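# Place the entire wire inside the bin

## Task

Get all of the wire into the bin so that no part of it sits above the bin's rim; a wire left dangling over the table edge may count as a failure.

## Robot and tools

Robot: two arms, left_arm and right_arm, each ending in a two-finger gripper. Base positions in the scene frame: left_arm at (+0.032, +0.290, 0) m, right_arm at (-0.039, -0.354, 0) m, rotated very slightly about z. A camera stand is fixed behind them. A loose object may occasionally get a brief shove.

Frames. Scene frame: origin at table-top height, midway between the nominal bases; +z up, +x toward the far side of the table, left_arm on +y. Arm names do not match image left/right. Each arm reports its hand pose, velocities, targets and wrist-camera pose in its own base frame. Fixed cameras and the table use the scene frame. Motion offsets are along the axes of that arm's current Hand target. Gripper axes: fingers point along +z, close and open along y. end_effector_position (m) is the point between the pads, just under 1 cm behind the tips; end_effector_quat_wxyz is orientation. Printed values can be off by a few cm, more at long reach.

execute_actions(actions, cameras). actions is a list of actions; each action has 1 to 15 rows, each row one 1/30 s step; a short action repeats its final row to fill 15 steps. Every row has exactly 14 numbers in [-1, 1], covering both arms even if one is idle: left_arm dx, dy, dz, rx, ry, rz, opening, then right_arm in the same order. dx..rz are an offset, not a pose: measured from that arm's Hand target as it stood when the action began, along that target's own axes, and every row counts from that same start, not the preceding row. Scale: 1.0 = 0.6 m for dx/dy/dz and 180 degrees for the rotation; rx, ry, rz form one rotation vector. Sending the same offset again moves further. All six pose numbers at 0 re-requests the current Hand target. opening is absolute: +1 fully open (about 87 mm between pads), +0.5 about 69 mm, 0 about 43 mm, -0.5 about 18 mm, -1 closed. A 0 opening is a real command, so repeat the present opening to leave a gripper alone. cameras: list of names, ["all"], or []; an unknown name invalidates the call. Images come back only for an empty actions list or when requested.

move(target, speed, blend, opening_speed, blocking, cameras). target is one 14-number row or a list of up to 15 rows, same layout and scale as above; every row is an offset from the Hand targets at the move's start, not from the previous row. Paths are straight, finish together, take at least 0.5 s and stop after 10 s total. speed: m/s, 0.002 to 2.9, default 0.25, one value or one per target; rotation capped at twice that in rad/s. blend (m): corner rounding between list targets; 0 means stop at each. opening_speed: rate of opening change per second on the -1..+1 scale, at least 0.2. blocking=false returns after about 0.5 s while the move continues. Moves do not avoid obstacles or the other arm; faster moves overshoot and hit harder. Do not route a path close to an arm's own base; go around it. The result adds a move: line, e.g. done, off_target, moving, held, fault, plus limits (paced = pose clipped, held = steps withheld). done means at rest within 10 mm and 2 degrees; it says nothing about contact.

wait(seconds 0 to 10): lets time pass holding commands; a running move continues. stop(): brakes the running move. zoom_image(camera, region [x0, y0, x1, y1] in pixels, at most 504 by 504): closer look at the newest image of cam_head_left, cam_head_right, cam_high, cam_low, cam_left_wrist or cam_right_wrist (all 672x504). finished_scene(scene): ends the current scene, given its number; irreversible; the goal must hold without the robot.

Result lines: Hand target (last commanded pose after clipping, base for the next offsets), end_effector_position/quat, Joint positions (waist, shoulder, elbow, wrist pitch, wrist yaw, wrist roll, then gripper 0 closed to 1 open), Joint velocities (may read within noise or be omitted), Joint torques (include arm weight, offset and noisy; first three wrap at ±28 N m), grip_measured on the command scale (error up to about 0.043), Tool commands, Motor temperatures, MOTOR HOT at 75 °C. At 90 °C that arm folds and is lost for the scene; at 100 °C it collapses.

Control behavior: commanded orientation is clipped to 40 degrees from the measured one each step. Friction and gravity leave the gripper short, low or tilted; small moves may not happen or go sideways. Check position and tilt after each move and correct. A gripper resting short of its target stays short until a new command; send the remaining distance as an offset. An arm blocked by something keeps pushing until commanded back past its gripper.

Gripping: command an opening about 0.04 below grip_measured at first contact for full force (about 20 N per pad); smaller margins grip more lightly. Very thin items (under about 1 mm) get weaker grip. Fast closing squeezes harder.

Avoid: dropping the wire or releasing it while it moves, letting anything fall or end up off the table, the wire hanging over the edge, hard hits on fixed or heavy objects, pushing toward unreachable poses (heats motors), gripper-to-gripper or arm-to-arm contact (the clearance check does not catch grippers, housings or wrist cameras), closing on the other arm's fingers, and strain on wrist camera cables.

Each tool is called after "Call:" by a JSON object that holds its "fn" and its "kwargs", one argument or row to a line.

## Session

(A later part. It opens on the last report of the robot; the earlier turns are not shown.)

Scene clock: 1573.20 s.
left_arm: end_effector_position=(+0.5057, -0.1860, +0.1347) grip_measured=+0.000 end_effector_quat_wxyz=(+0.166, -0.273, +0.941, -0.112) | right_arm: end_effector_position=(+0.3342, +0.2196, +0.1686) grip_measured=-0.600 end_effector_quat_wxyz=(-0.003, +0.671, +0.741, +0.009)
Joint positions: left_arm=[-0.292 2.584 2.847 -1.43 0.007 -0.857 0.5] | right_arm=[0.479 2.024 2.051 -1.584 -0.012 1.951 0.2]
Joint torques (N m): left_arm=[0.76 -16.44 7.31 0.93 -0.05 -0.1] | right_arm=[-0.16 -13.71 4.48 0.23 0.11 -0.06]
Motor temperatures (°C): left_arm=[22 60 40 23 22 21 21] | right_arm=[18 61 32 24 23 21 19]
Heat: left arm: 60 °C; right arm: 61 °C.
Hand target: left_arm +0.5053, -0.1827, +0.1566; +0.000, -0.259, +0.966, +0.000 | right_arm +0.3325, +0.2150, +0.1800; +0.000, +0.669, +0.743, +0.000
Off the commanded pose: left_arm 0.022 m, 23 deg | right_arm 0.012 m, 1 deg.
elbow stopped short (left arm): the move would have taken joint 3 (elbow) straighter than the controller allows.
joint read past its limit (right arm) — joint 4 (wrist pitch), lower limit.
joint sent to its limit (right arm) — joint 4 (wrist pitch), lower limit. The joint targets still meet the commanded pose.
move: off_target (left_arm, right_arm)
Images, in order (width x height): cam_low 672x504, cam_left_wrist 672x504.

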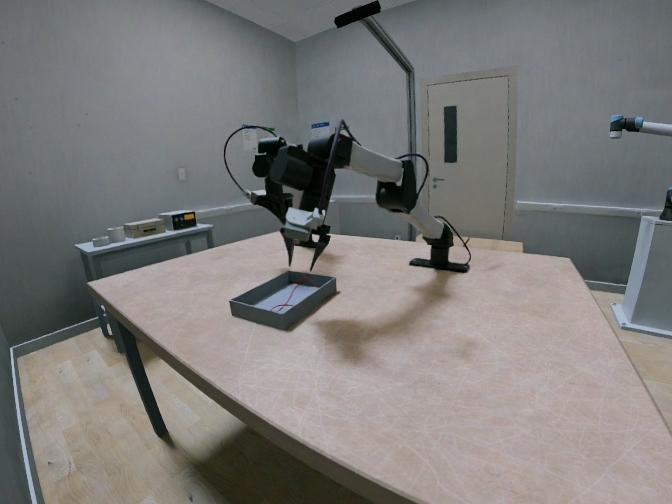

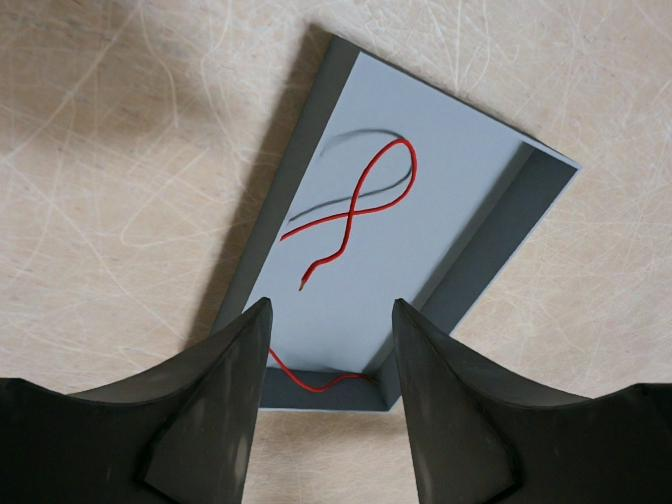

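Call:
{"fn": "move", "kwargs": {
  "target": [
    [-0.005,0.0145,0.1,0,0,0,0,0,0,0,0,0,0,-0.6],
    [-0.005,0.0145,0.1,0,0,0,-1,0,0,0,0,0,0,-0.6]
  ],
  "speed": 0.15,
  "opening_speed": 0.8,
  "cameras": ["cam_left_wrist"]
}}

Scene clock: 1596.77 s.
left_arm: end_effector_position=(+0.5028, -0.1776, +0.0987) grip_measured=-0.969 end_effector_quat_wxyz=(+0.130, -0.274, +0.949, -0.087) | right_arm: end_effector_position=(+0.3342, +0.2196, +0.1686) grip_measured=-0.600 end_effector_quat_wxyz=(-0.003, +0.671, +0.741, +0.009)
Joint positions: left_arm=[-0.278 2.652 2.847 -1.452 0.009 -0.843 0.015] | right_arm=[0.479 2.024 2.051 -1.584 -0.012 1.951 0.2]
Joint torques (N m): left_arm=[0.62 -12.6 7.27 0.76 -0.05 0] | right_arm=[-0.12 -13.75 4.46 0.24 0.11 -0.05]
Motor temperatures (°C): left_arm=[22 67 40 23 22 21 21] | right_arm=[18 61 32 24 23 21 19]
Heat: left arm: 67 °C; right arm: 61 °C.
Hand target: left_arm +0.5036, -0.1736, +0.0966; +0.000, -0.260, +0.966, +0.000 | right_arm +0.3325, +0.2150, +0.1800; +0.000, +0.669, +0.743, +0.000
Off the commanded pose: left_arm 0.005 m, 18 deg | right_arm 0.012 m, 1 deg.
elbow stopped short (left arm): the move would have taken joint 3 (elbow) straighter than the controller allows.
joint read past its limit (right arm) — joint 4 (wrist pitch), lower limit.
joint sent to its limit (right arm) — joint 4 (wrist pitch), lower limit. The joint targets still meet the commanded pose.
move: off_target (left_arm, right_arm); target 2's new opening was sent with left_arm's hand 0.005 m and 18 deg from that target
Images, in order (width x height): cam_left_wrist 672x504.

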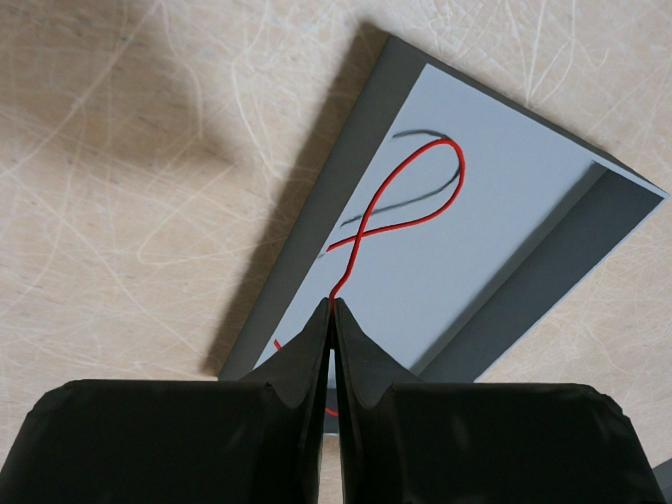

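Call:
{"fn": "move", "kwargs": {
  "target": [
    [0.132,0.038,-0.15,0,0,-0.05,-1,-0.023,0.106,-0.033,0,0,-0.136,0],
    [0.3915,0.0405,-0.156,0,0,-0.167,-1,-0.023,0.106,-0.033,0,0,-0.272,0]
  ],
  "speed": 0.15,
  "blend": 0.03,
  "opening_speed": 1,
  "cameras": ["cam_head_left","cam_high","cam_low","cam_left_wrist","cam_right_wrist"]
}}

Scene clock: 1610.87 s.
left_arm: end_effector_position=(+0.2930, -0.2728, +0.1833) grip_measured=-0.969 end_effector_quat_wxyz=(+0.014, -0.500, +0.865, -0.043) | right_arm: end_effector_position=(+0.3936, +0.2031, +0.1962) grip_measured=+0.000 end_effector_quat_wxyz=(+0.083, +0.320, +0.940, +0.087)
Joint positions: left_arm=[-0.643 2.003 2.077 -1.554 0.008 -1.691 0.015] | right_arm=[0.386 2.223 2.476 -1.584 -0.022 1.045 0.5]
Joint torques (N m): left_arm=[-0.44 -11.69 4.82 0.34 -0.1 -0.17] | right_arm=[0.87 -10.41 8.24 0.72 0.01 -0.1]
Motor temperatures (°C): left_arm=[22 66 40 22 22 21 21] | right_arm=[18 60 33 24 23 21 19]
Heat: left arm: 66 °C; right arm: 60 °C.
Hand target: left_arm +0.2880, -0.2705, +0.1901; +0.000, -0.501, +0.865, +0.000 | right_arm +0.3973, +0.2079, +0.1999; +0.000, +0.301, +0.953, +0.000
Off the commanded pose: left_arm 0.009 m, 5 deg | right_arm 0.007 m, 14 deg.
elbow stopped short (left arm): the move would have taken joint 3 (elbow) straighter than the controller allows.
joint read past its limit (right arm) — joint 4 (wrist pitch), lower limit.
joint sent to its limit (left arm) — joint 4 (wrist pitch), lower limit. The joint targets are off in orientation, not in position.
joint sent to its limit (right arm) — joint 4 (wrist pitch), lower limit. The joint targets are off in orientation, not in position.
move: off_target (left_arm, right_arm)
Images, in order (width x height): cam_head_left 672x504, cam_high 672x504, cam_low 672x504, cam_left_wrist 672x504, cam_right_wrist 672x504.

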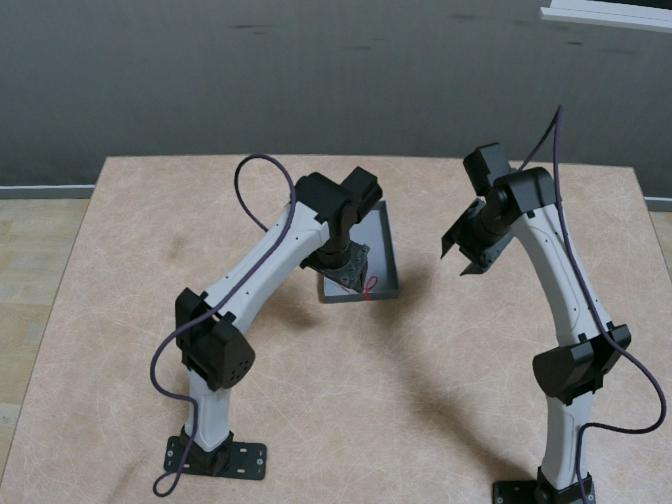

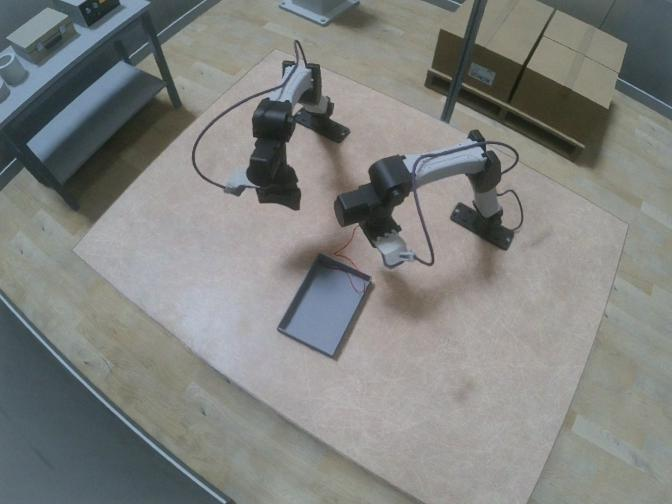

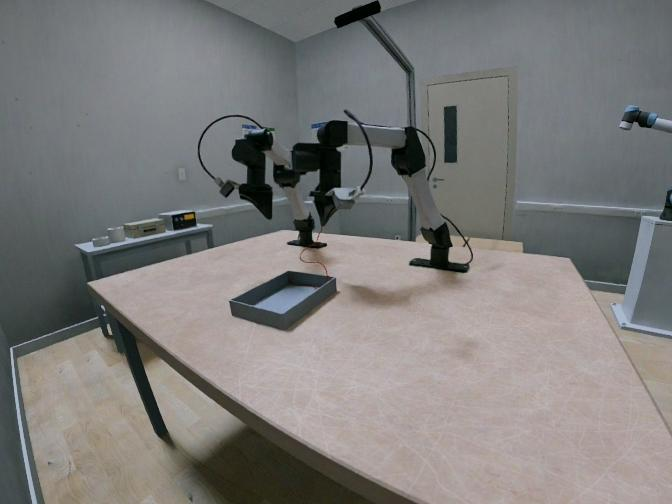

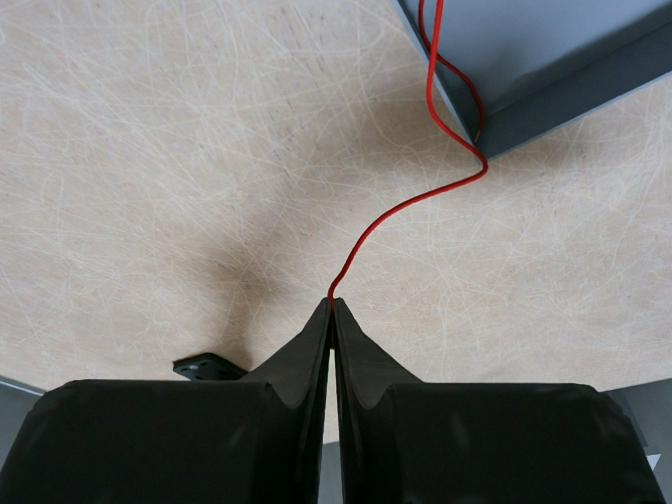

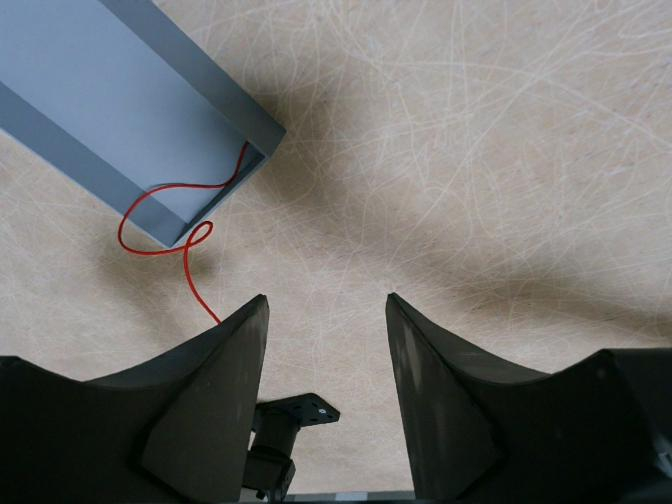

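Call:
{"fn": "move", "kwargs": {
  "target": [0.149,-0.009,-0.083,0,0,0,-1,-0.041,0.029,0,0,0,0,0],
  "speed": 0.15,
  "cameras": ["cam_head_left","cam_high","cam_low","cam_left_wrist","cam_right_wrist"]
}}

Call:
{"fn": "zoom_image", "kwargs": {
  "camera": "cam_high",
  "region": [280, 180, 440, 340]
}}

Call:
{"fn": "zoom_image", "kwargs": {
  "camera": "cam_low",
  "region": [220, 190, 360, 340]
}}

Scene clock: 1633.00 s.
left_arm: end_effector_position=(+0.2508, -0.3495, +0.2316) grip_measured=-0.969 end_effector_quat_wxyz=(+0.015, -0.503, +0.855, -0.124) | right_arm: end_effector_position=(+0.4218, +0.2082, +0.1962) grip_measured=+0.000 end_effector_quat_wxyz=(+0.109, +0.318, +0.936, +0.107)
Joint positions: left_arm=[-0.85 1.994 2.228 -1.554 0.017 -1.915 0.015] | right_arm=[0.374 2.323 2.642 -1.584 -0.022 1.033 0.5]
Joint torques (N m): left_arm=[-0.54 -9.98 6.86 0.6 0 -0.14] | right_arm=[-0.32 -11.08 8.06 0.84 -0.03 -0.09]
Motor temperatures (°C): left_arm=[22 61 38 22 22 21 22] | right_arm=[18 54 35 24 23 21 19]
Heat: left arm: 61 °C; right arm: 54 °C.
Hand target: left_arm +0.2483, -0.3507, +0.2398; +0.001, -0.501, +0.865, +0.000 | right_arm +0.4273, +0.2080, +0.1998; +0.000, +0.301, +0.954, +0.000
Off the commanded pose: left_arm 0.009 m, 14 deg | right_arm 0.007 m, 18 deg.
joint read past its limit (right arm) — joint 4 (wrist pitch), lower limit.
joint sent to its limit (left arm) — joint 4 (wrist pitch), lower limit. The joint targets are off in orientation, not in position.
joint sent to its limit (right arm) — joint 4 (wrist pitch), lower limit. The joint targets are off in orientation, not in position.
move: off_target (left_arm, right_arm)
Images, in order (width x height): cam_head_left 672x504, cam_high 672x504, cam_low 672x504, cam_left_wrist 672x504, cam_right_wrist 672x504.

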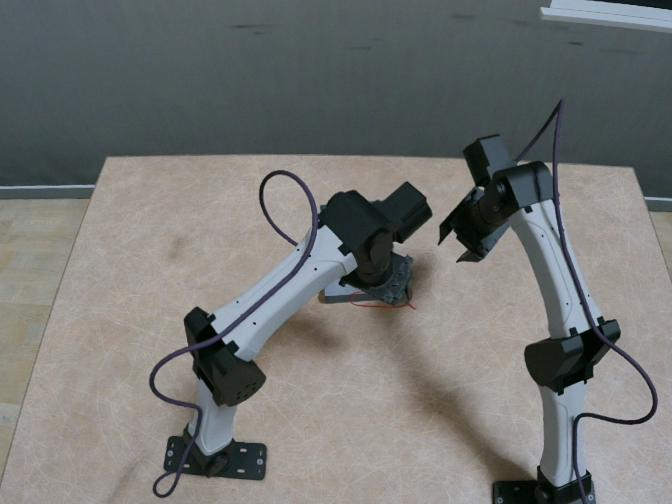

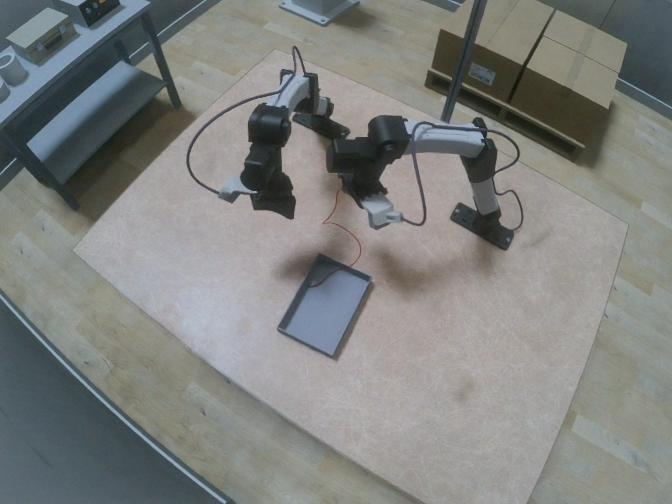

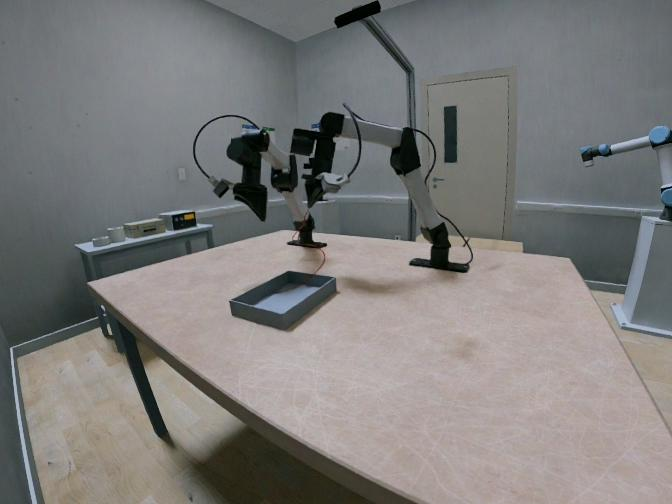

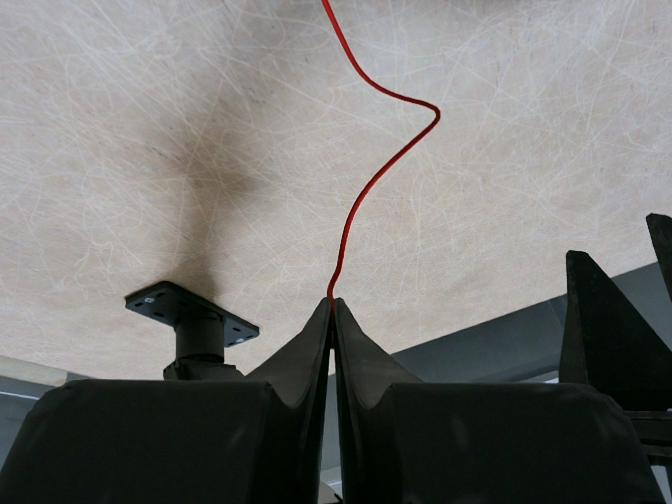

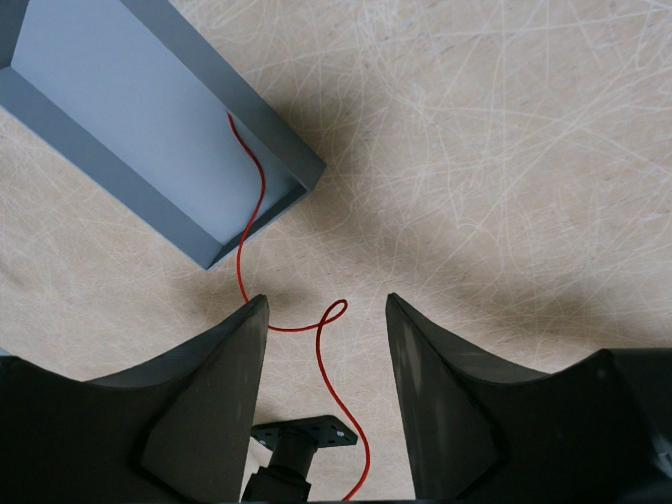

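Scaled by 3.150.

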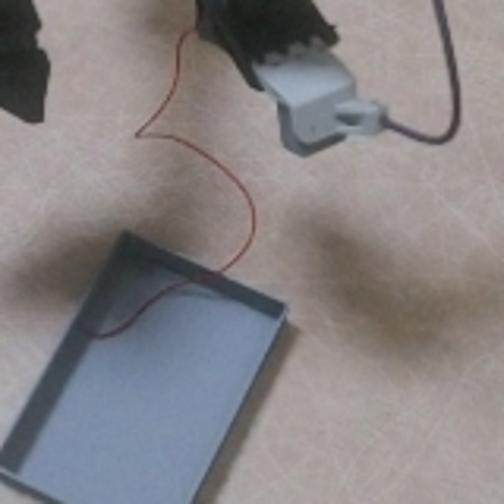

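Scaled by 3.360.

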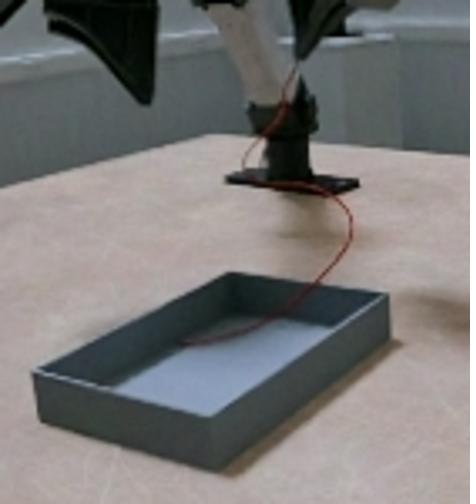

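Call:
{"fn": "move", "kwargs": {
  "target": [
    [-0.207,0.043,0.19,0.2825,-0.2449,0.4892,-1,0.005,-0.167,-0.033,0,0,0,0],
    [-0.207,0.043,0.335,0.2825,-0.2449,0.4892,-1,0.005,-0.167,-0.033,0,0,0,0]
  ],
  "speed": 0.25,
  "blend": 0.02,
  "cameras": ["cam_head_left","cam_high","cam_low","cam_left_wrist","cam_right_wrist"]
}}

Call:
{"fn": "zoom_image", "kwargs": {
  "camera": "cam_high",
  "region": [280, 180, 440, 340]
}}

Scene clock: 1693.93 s.
left_arm: end_effector_position=(+0.2869, -0.2326, +0.0419) grip_measured=-0.969 end_effector_quat_wxyz=(+0.473, +0.281, +0.819, -0.164) | right_arm: end_effector_position=(+0.3720, +0.1325, +0.2030) grip_measured=+0.000 end_effector_quat_wxyz=(+0.070, +0.309, +0.946, +0.060)
Joint positions: left_arm=[-0.689 1.459 0.462 0.475 -0.021 -0.016 0.015] | right_arm=[0.249 2.066 2.262 -1.584 -0.026 0.883 0.5]
Joint torques (N m): left_arm=[0.66 -3.92 4.92 2.07 0.02 0] | right_arm=[-0.28 -15.42 4.44 0.63 0.05 -0.08]
Motor temperatures (°C): left_arm=[22 58 38 23 22 21 22] | right_arm=[18 53 39 25 23 21 19]
Heat: left arm: 58 °C; right arm: 53 °C.
Hand target: left_arm +0.2879, -0.2300, +0.0388; +0.473, +0.282, +0.819, -0.163 | right_arm +0.3673, +0.1277, +0.2197; +0.000, +0.302, +0.953, +0.000
Off the commanded pose: left_arm 0.004 m, 0 deg | right_arm 0.018 m, 11 deg.
joint read past its limit (right arm) — joint 4 (wrist pitch), lower limit.
joint sent to its limit (right arm) — joint 4 (wrist pitch), lower limit. The joint targets are off in orientation, not in position.
move: off_target (right_arm)
Images, in order (width x height): cam_head_left 672x504, cam_high 672x504, cam_low 672x504, cam_left_wrist 672x504, cam_right_wrist 672x504.

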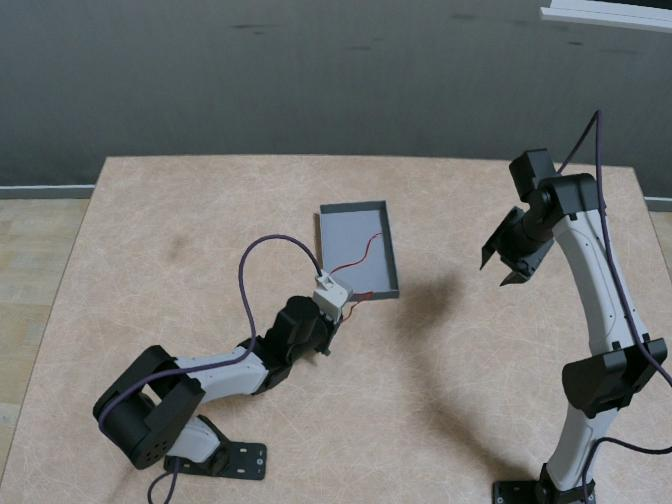

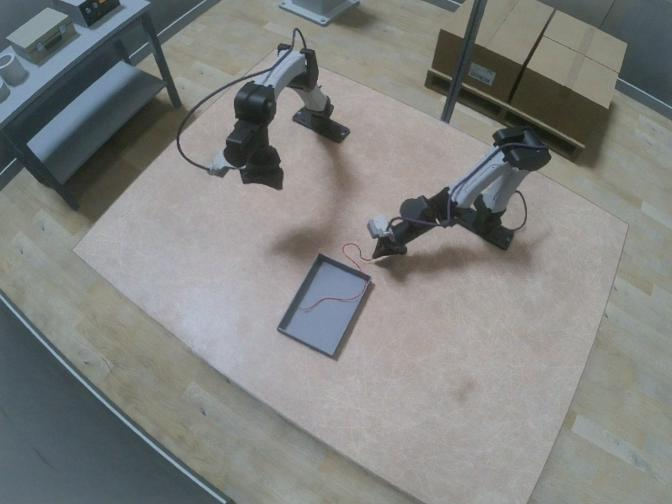

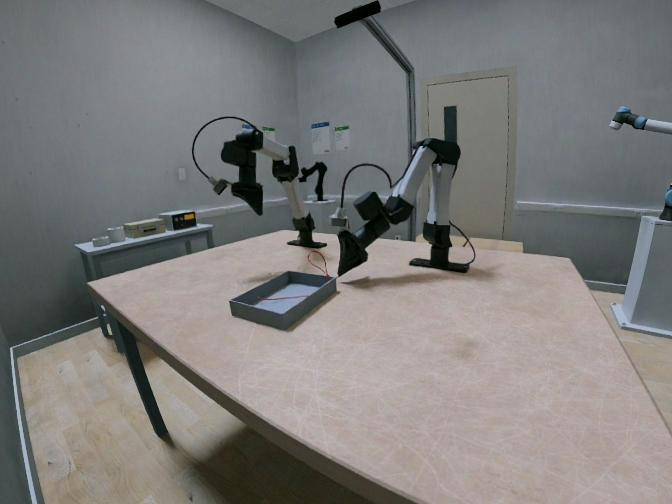

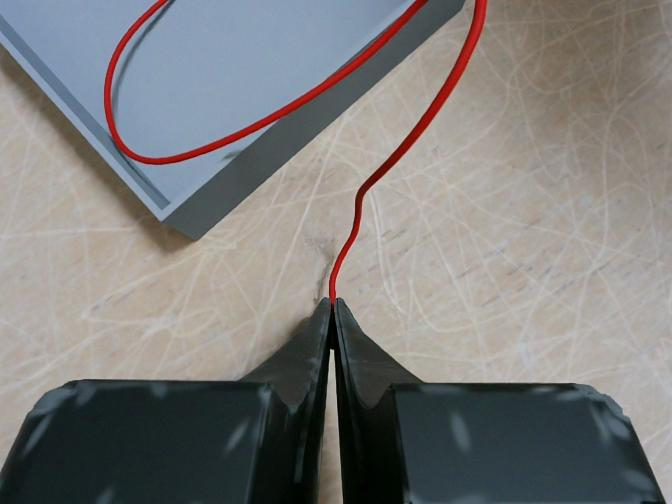

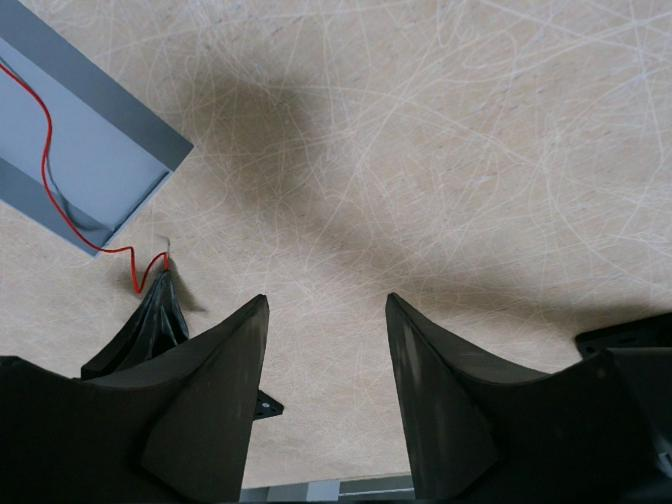

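Scaled by 3.150.

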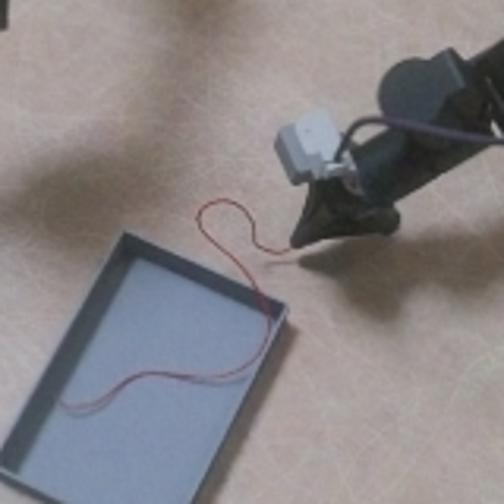

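Call:
{"fn": "move", "kwargs": {
  "target": [
    [0.026,0,0.015,0,0,0,-1,0,0,0,0,0,0,0],
    [0.026,0,0.015,0,0,0,-0.5,0,0,0,0,0,0,0],
    [0.026,0,-0.1,0,0,0,-0.5,0,0,0,0,0,0,0]
  ],
  "speed": 0.1,
  "opening_speed": 0.6,
  "cameras": ["cam_head_left","cam_high","cam_low","cam_left_wrist","cam_right_wrist"]
}}

Call:
{"fn": "zoom_image", "kwargs": {
  "camera": "cam_low",
  "region": [220, 190, 380, 340]
}}

Call:
{"fn": "zoom_image", "kwargs": {
  "camera": "cam_high",
  "region": [280, 180, 440, 340]
}}

Scene clock: 1707.83 s.
left_arm: end_effector_position=(+0.2427, -0.1962, +0.0573) grip_measured=-0.500 end_effector_quat_wxyz=(+0.475, +0.280, +0.817, -0.165) | right_arm: end_effector_position=(+0.3720, +0.1325, +0.2030) grip_measured=+0.000 end_effector_quat_wxyz=(+0.070, +0.309, +0.946, +0.060)
Joint positions: left_arm=[-0.689 1.103 0.31 0.277 -0.021 -0.016 0.25] | right_arm=[0.249 2.066 2.262 -1.584 -0.026 0.883 0.5]
Joint torques (N m): left_arm=[-0.01 -3.36 5.72 1.79 -0.06 -0.03] | right_arm=[-0.29 -15.43 4.45 0.63 0.05 -0.08]
Heat: left arm: 54 °C; right arm: 54 °C.
Hand target: left_arm +0.2408, -0.1933, +0.0553; +0.473, +0.282, +0.819, -0.162 | right_arm +0.3673, +0.1277, +0.2197; +0.000, +0.302, +0.953, +0.000
Off the commanded pose: left_arm 0.004 m, 0 deg | right_arm 0.018 m, 11 deg.
joint read past its limit (right arm) — joint 4 (wrist pitch), lower limit.
joint sent to its limit (right arm) — joint 4 (wrist pitch), lower limit. The joint targets are off in orientation, not in position.
move: off_target (right_arm)
Images, in order (width x height): cam_head_left 672x504, cam_high 672x504, cam_low 672x504, cam_left_wrist 672x504, cam_right_wrist 672x504.

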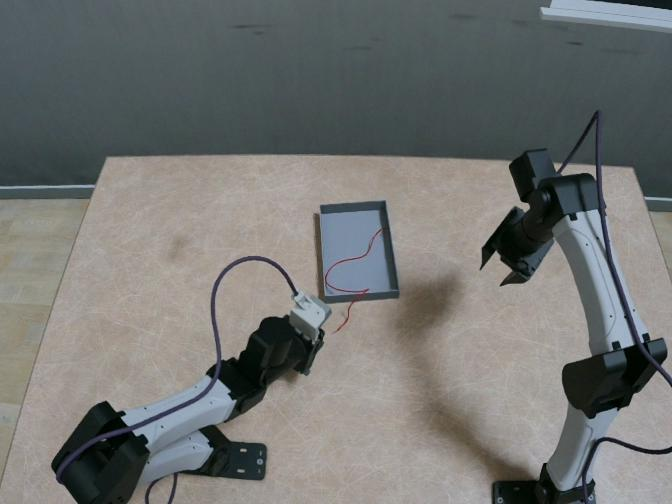

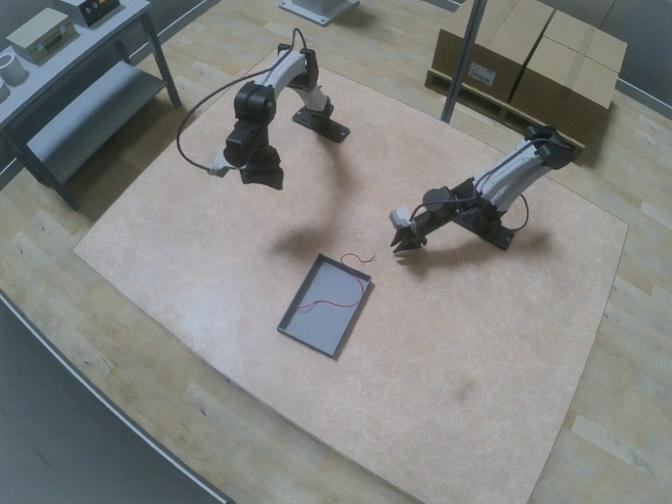

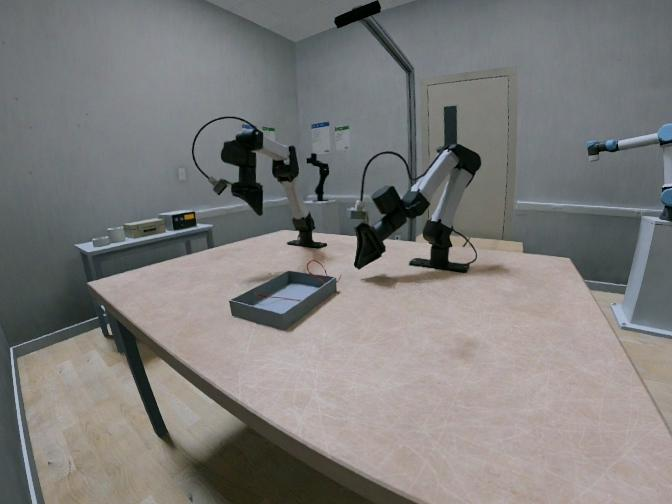

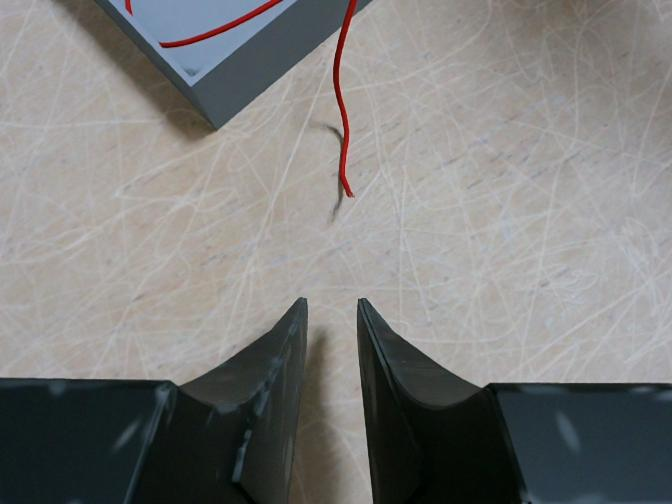

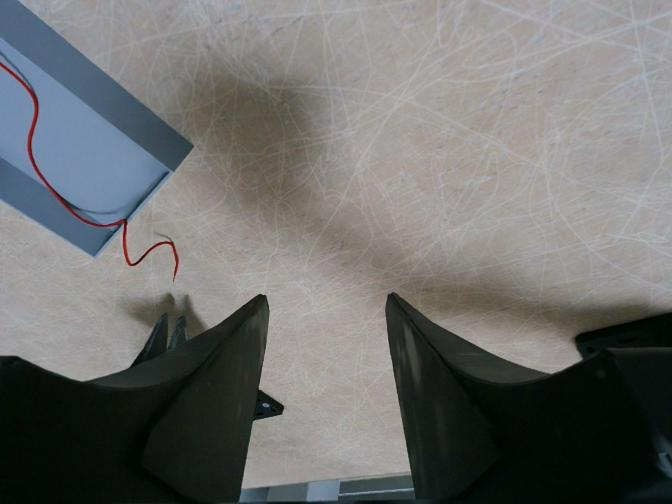

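Scaled by 3.150.

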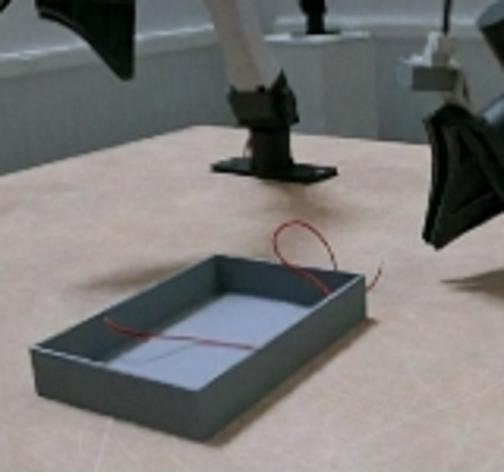

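Scaled by 3.150.

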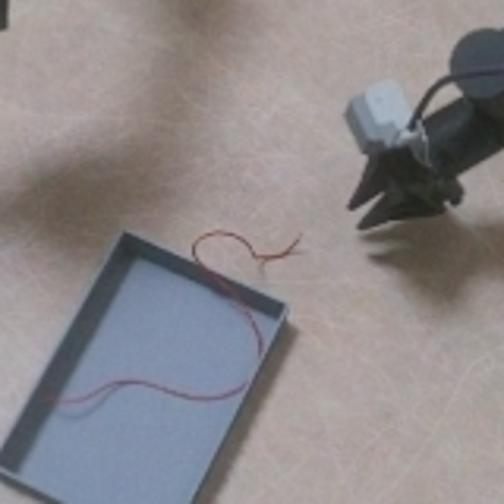

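Call:
{"fn": "move", "kwargs": {
  "target": [
    [-0.161,-0.011,0.064,-0.014,0.333,-0.0252,0,0,0,0,0,0,0,0],
    [-0.06,-0.011,0.121,-0.014,0.333,-0.0252,0,0,0,0,0,0,0,0]
  ],
  "speed": 0.25,
  "opening_speed": 1,
  "cameras": ["cam_left_wrist"]
}}

Scene clock: 1732.67 s.
left_arm: end_effector_position=(+0.2980, -0.2494, +0.0513) grip_measured=+0.000 end_effector_quat_wxyz=(-0.002, +0.292, +0.956, +0.005) | right_arm: end_effector_position=(+0.3720, +0.1325, +0.2030) grip_measured=+0.000 end_effector_quat_wxyz=(+0.070, +0.309, +0.946, +0.060)
Joint positions: left_arm=[-0.689 2.225 1.895 -1.248 -0.007 -0.097 0.5] | right_arm=[0.249 2.066 2.262 -1.584 -0.026 0.883 0.5]
Joint torques (N m): left_arm=[0.83 -11.64 4.93 0.51 0.05 -0.15] | right_arm=[-0.27 -15.39 4.44 0.63 0.06 -0.08]
Motor temperatures (°C): left_arm=[22 51 38 25 22 21 22] | right_arm=[18 56 36 25 23 21 19]
Heat: left arm: 51 °C; right arm: 56 °C.
Hand target: left_arm +0.3004, -0.2482, +0.0502; +0.000, +0.284, +0.959, -0.001 | right_arm +0.3673, +0.1277, +0.2197; +0.000, +0.302, +0.953, +0.000
Off the commanded pose: left_arm 0.003 m, 1 deg | right_arm 0.018 m, 11 deg.
joint read past its limit (right arm) — joint 4 (wrist pitch), lower limit.
joint sent to its limit (right arm) — joint 4 (wrist pitch), lower limit. The joint targets are off in orientation, not in position.
move: off_target (right_arm)
Images, in order (width x height): cam_left_wrist 672x504.

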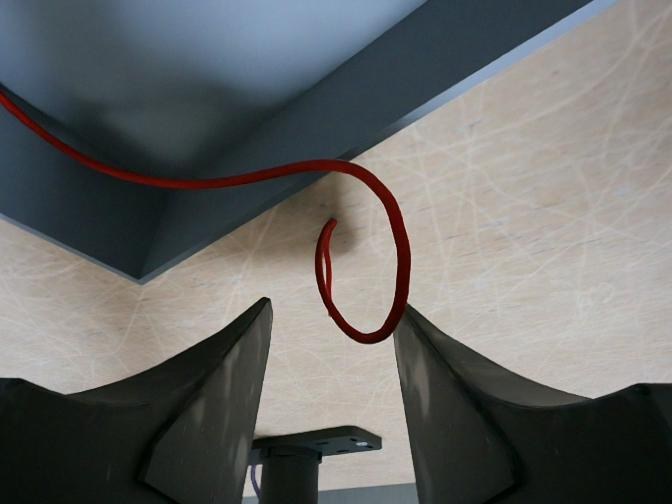

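Call:
{"fn": "wait", "kwargs": {
  "seconds": 0.2,
  "cameras": ["cam_high","cam_low","cam_right_wrist","cam_head_left"]
}}

Call:
{"fn": "zoom_image", "kwargs": {
  "camera": "cam_low",
  "region": [250, 220, 380, 320]
}}

Call:
{"fn": "zoom_image", "kwargs": {
  "camera": "cam_right_wrist",
  "region": [0, 130, 260, 390]
}}

Call:
{"fn": "zoom_image", "kwargs": {
  "camera": "cam_left_wrist",
  "region": [200, 130, 460, 360]
}}

Scene clock: 1737.83 s.
left_arm: end_effector_position=(+0.2981, -0.2494, +0.0513) grip_measured=+0.000 end_effector_quat_wxyz=(-0.002, +0.292, +0.956, +0.004) | right_arm: end_effector_position=(+0.3720, +0.1325, +0.2030) grip_measured=+0.000 end_effector_quat_wxyz=(+0.070, +0.309, +0.946, +0.060)
Joint positions: left_arm=[-0.689 2.225 1.895 -1.248 -0.007 -0.097 0.5] | right_arm=[0.249 2.066 2.262 -1.584 -0.026 0.883 0.5]
Joint torques (N m): left_arm=[0.77 -11.64 5 0.49 0 -0.16] | right_arm=[-0.29 -15.39 4.44 0.64 0.04 -0.08]
Motor temperatures (°C): left_arm=[22 52 38 24 22 21 22] | right_arm=[18 56 36 25 23 21 19]
Heat: left arm: 52 °C; right arm: 56 °C.
Hand target: left_arm +0.3004, -0.2482, +0.0502; +0.000, +0.284, +0.959, -0.001 | right_arm +0.3673, +0.1277, +0.2197; +0.000, +0.302, +0.953, +0.000
Tool commands: left_gripper/opening=+0.0 right_gripper/opening=+0.0
Off the commanded pose: left_arm 0.003 m, 1 deg | right_arm 0.018 m, 11 deg.
joint read past its limit (right arm) — joint 4 (wrist pitch), lower limit.
wait: 0.20 s; at rest from the start
Images, in order (width x height): cam_head_left 672x504, cam_high 672x504, cam_low 672x504, cam_right_wrist 672x504.

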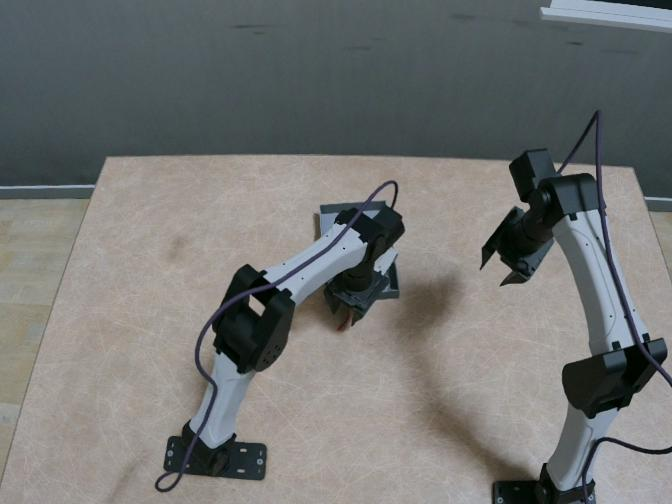

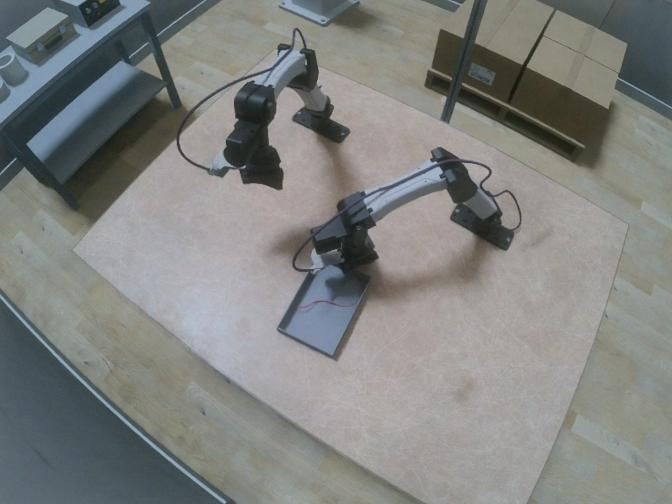

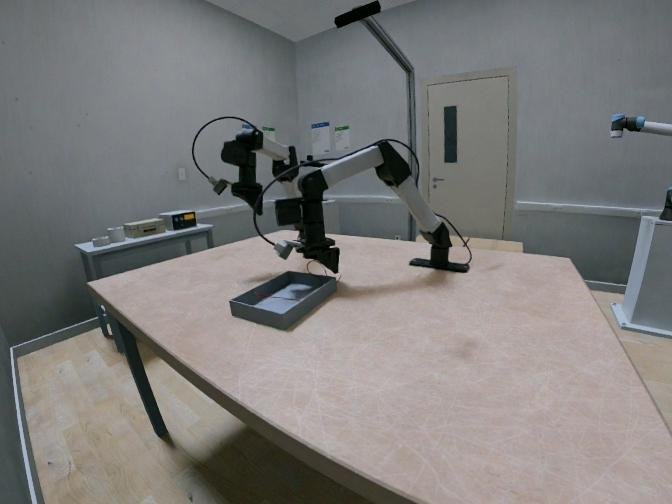

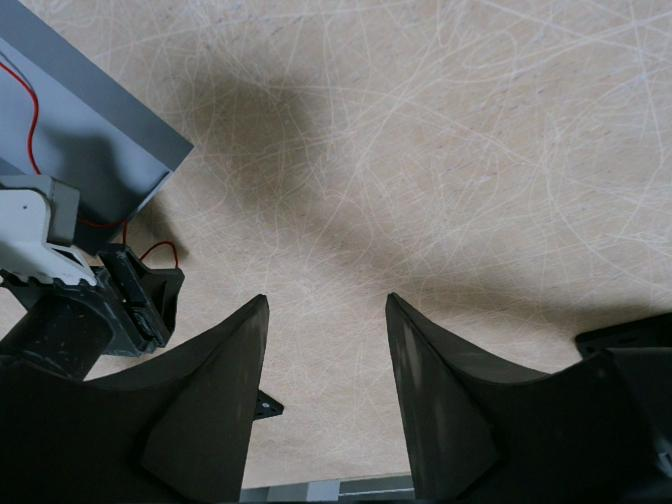

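Scaled by 3.877.

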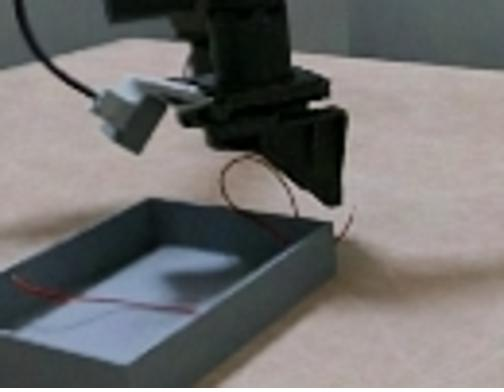

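Scaled by 1.938.

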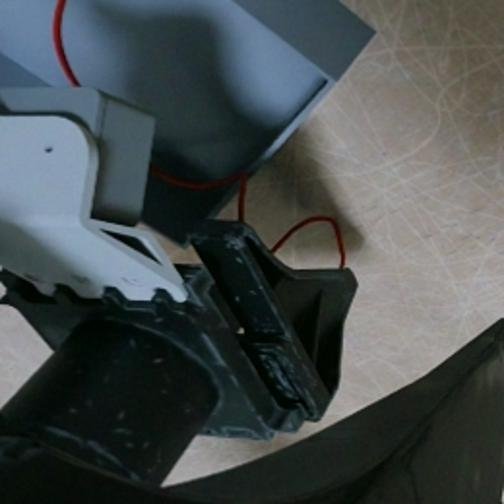

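This scene's latest camera images include none from cam_left_wrist. They are from: cam_head_left, cam_high, cam_low, cam_right_wrist. cam_left_wrist's image comes with the result of a call that names it in "cameras".

Call:
{"fn": "move", "kwargs": {
  "target": [0.007,0,0.062,0,0,0,0,0,0,0,0,0,0,0],
  "speed": 0.1,
  "cameras": ["cam_left_wrist","cam_right_wrist"]
}}

Call:
{"fn": "zoom_image", "kwargs": {
  "camera": "cam_left_wrist",
  "region": [220, 180, 460, 420]
}}

Call:
{"fn": "zoom_image", "kwargs": {
  "camera": "cam_right_wrist",
  "region": [0, 130, 260, 390]
}}

Scene clock: 1753.60 s.
left_arm: end_effector_position=(+0.2953, -0.2472, +0.0171) grip_measured=+0.000 end_effector_quat_wxyz=(+0.001, +0.292, +0.957, +0.003) | right_arm: end_effector_position=(+0.3720, +0.1325, +0.2030) grip_measured=+0.000 end_effector_quat_wxyz=(+0.070, +0.309, +0.946, +0.060)
Joint positions: left_arm=[-0.689 2.225 1.759 -1.105 -0.006 -0.098 0.5] | right_arm=[0.249 2.066 2.262 -1.584 -0.026 0.883 0.5]
Joint torques (N m): left_arm=[0.65 -10.77 5.01 0.49 0.01 -0.12] | right_arm=[-0.32 -15.42 4.45 0.63 0.05 -0.07]
Motor temperatures (°C): left_arm=[22 55 37 23 22 21 21] | right_arm=[18 57 35 25 23 21 19]
Heat: left arm: 55 °C; right arm: 57 °C.
Hand target: left_arm +0.2969, -0.2460, +0.0130; +0.000, +0.284, +0.959, -0.001 | right_arm +0.3673, +0.1277, +0.2197; +0.000, +0.302, +0.953, +0.000
Off the commanded pose: left_arm 0.005 m, 1 deg | right_arm 0.018 m, 11 deg.
joint read past its limit (right arm) — joint 4 (wrist pitch), lower limit.
joint sent to its limit (right arm) — joint 4 (wrist pitch), lower limit. The joint targets are off in orientation, not in position.
move: off_target (right_arm)
Images, in order (width x height): cam_left_wrist 672x504, cam_right_wrist 672x504.

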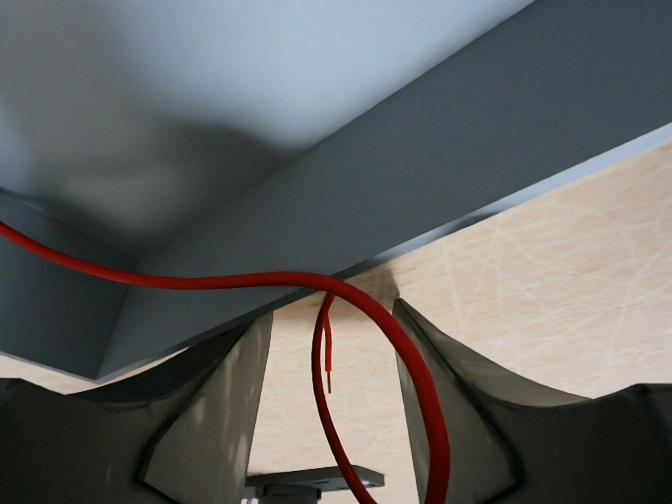

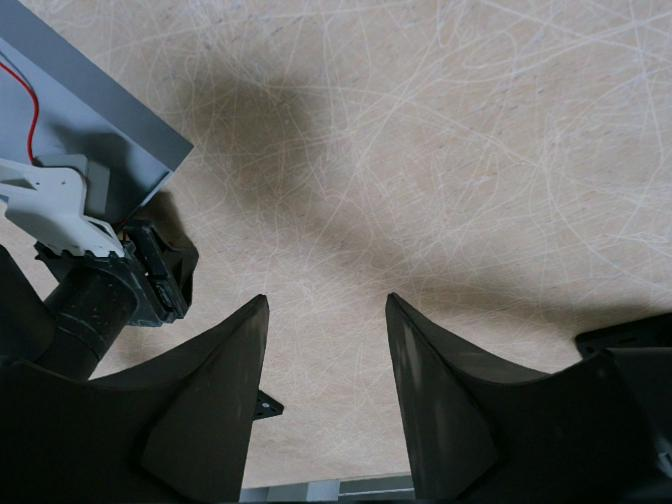

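Scaled by 2.100.

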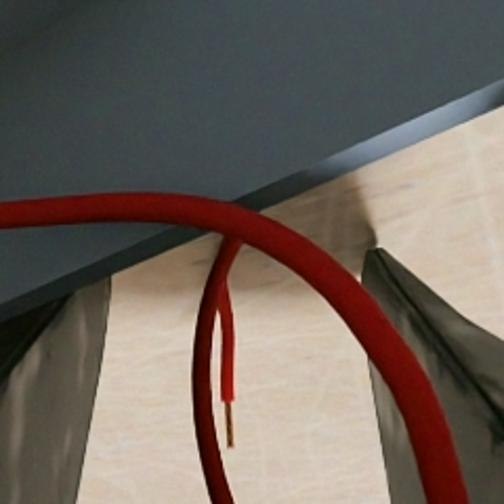

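Scaled by 1.938.

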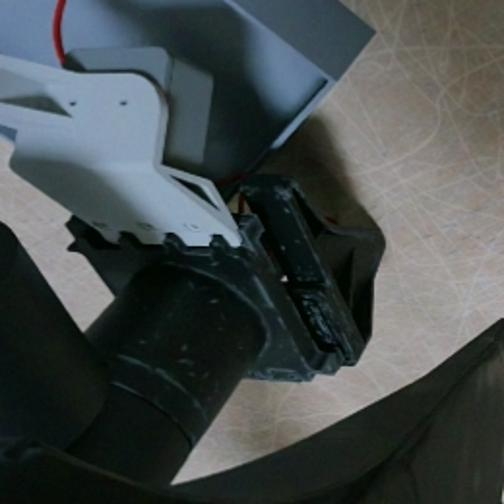

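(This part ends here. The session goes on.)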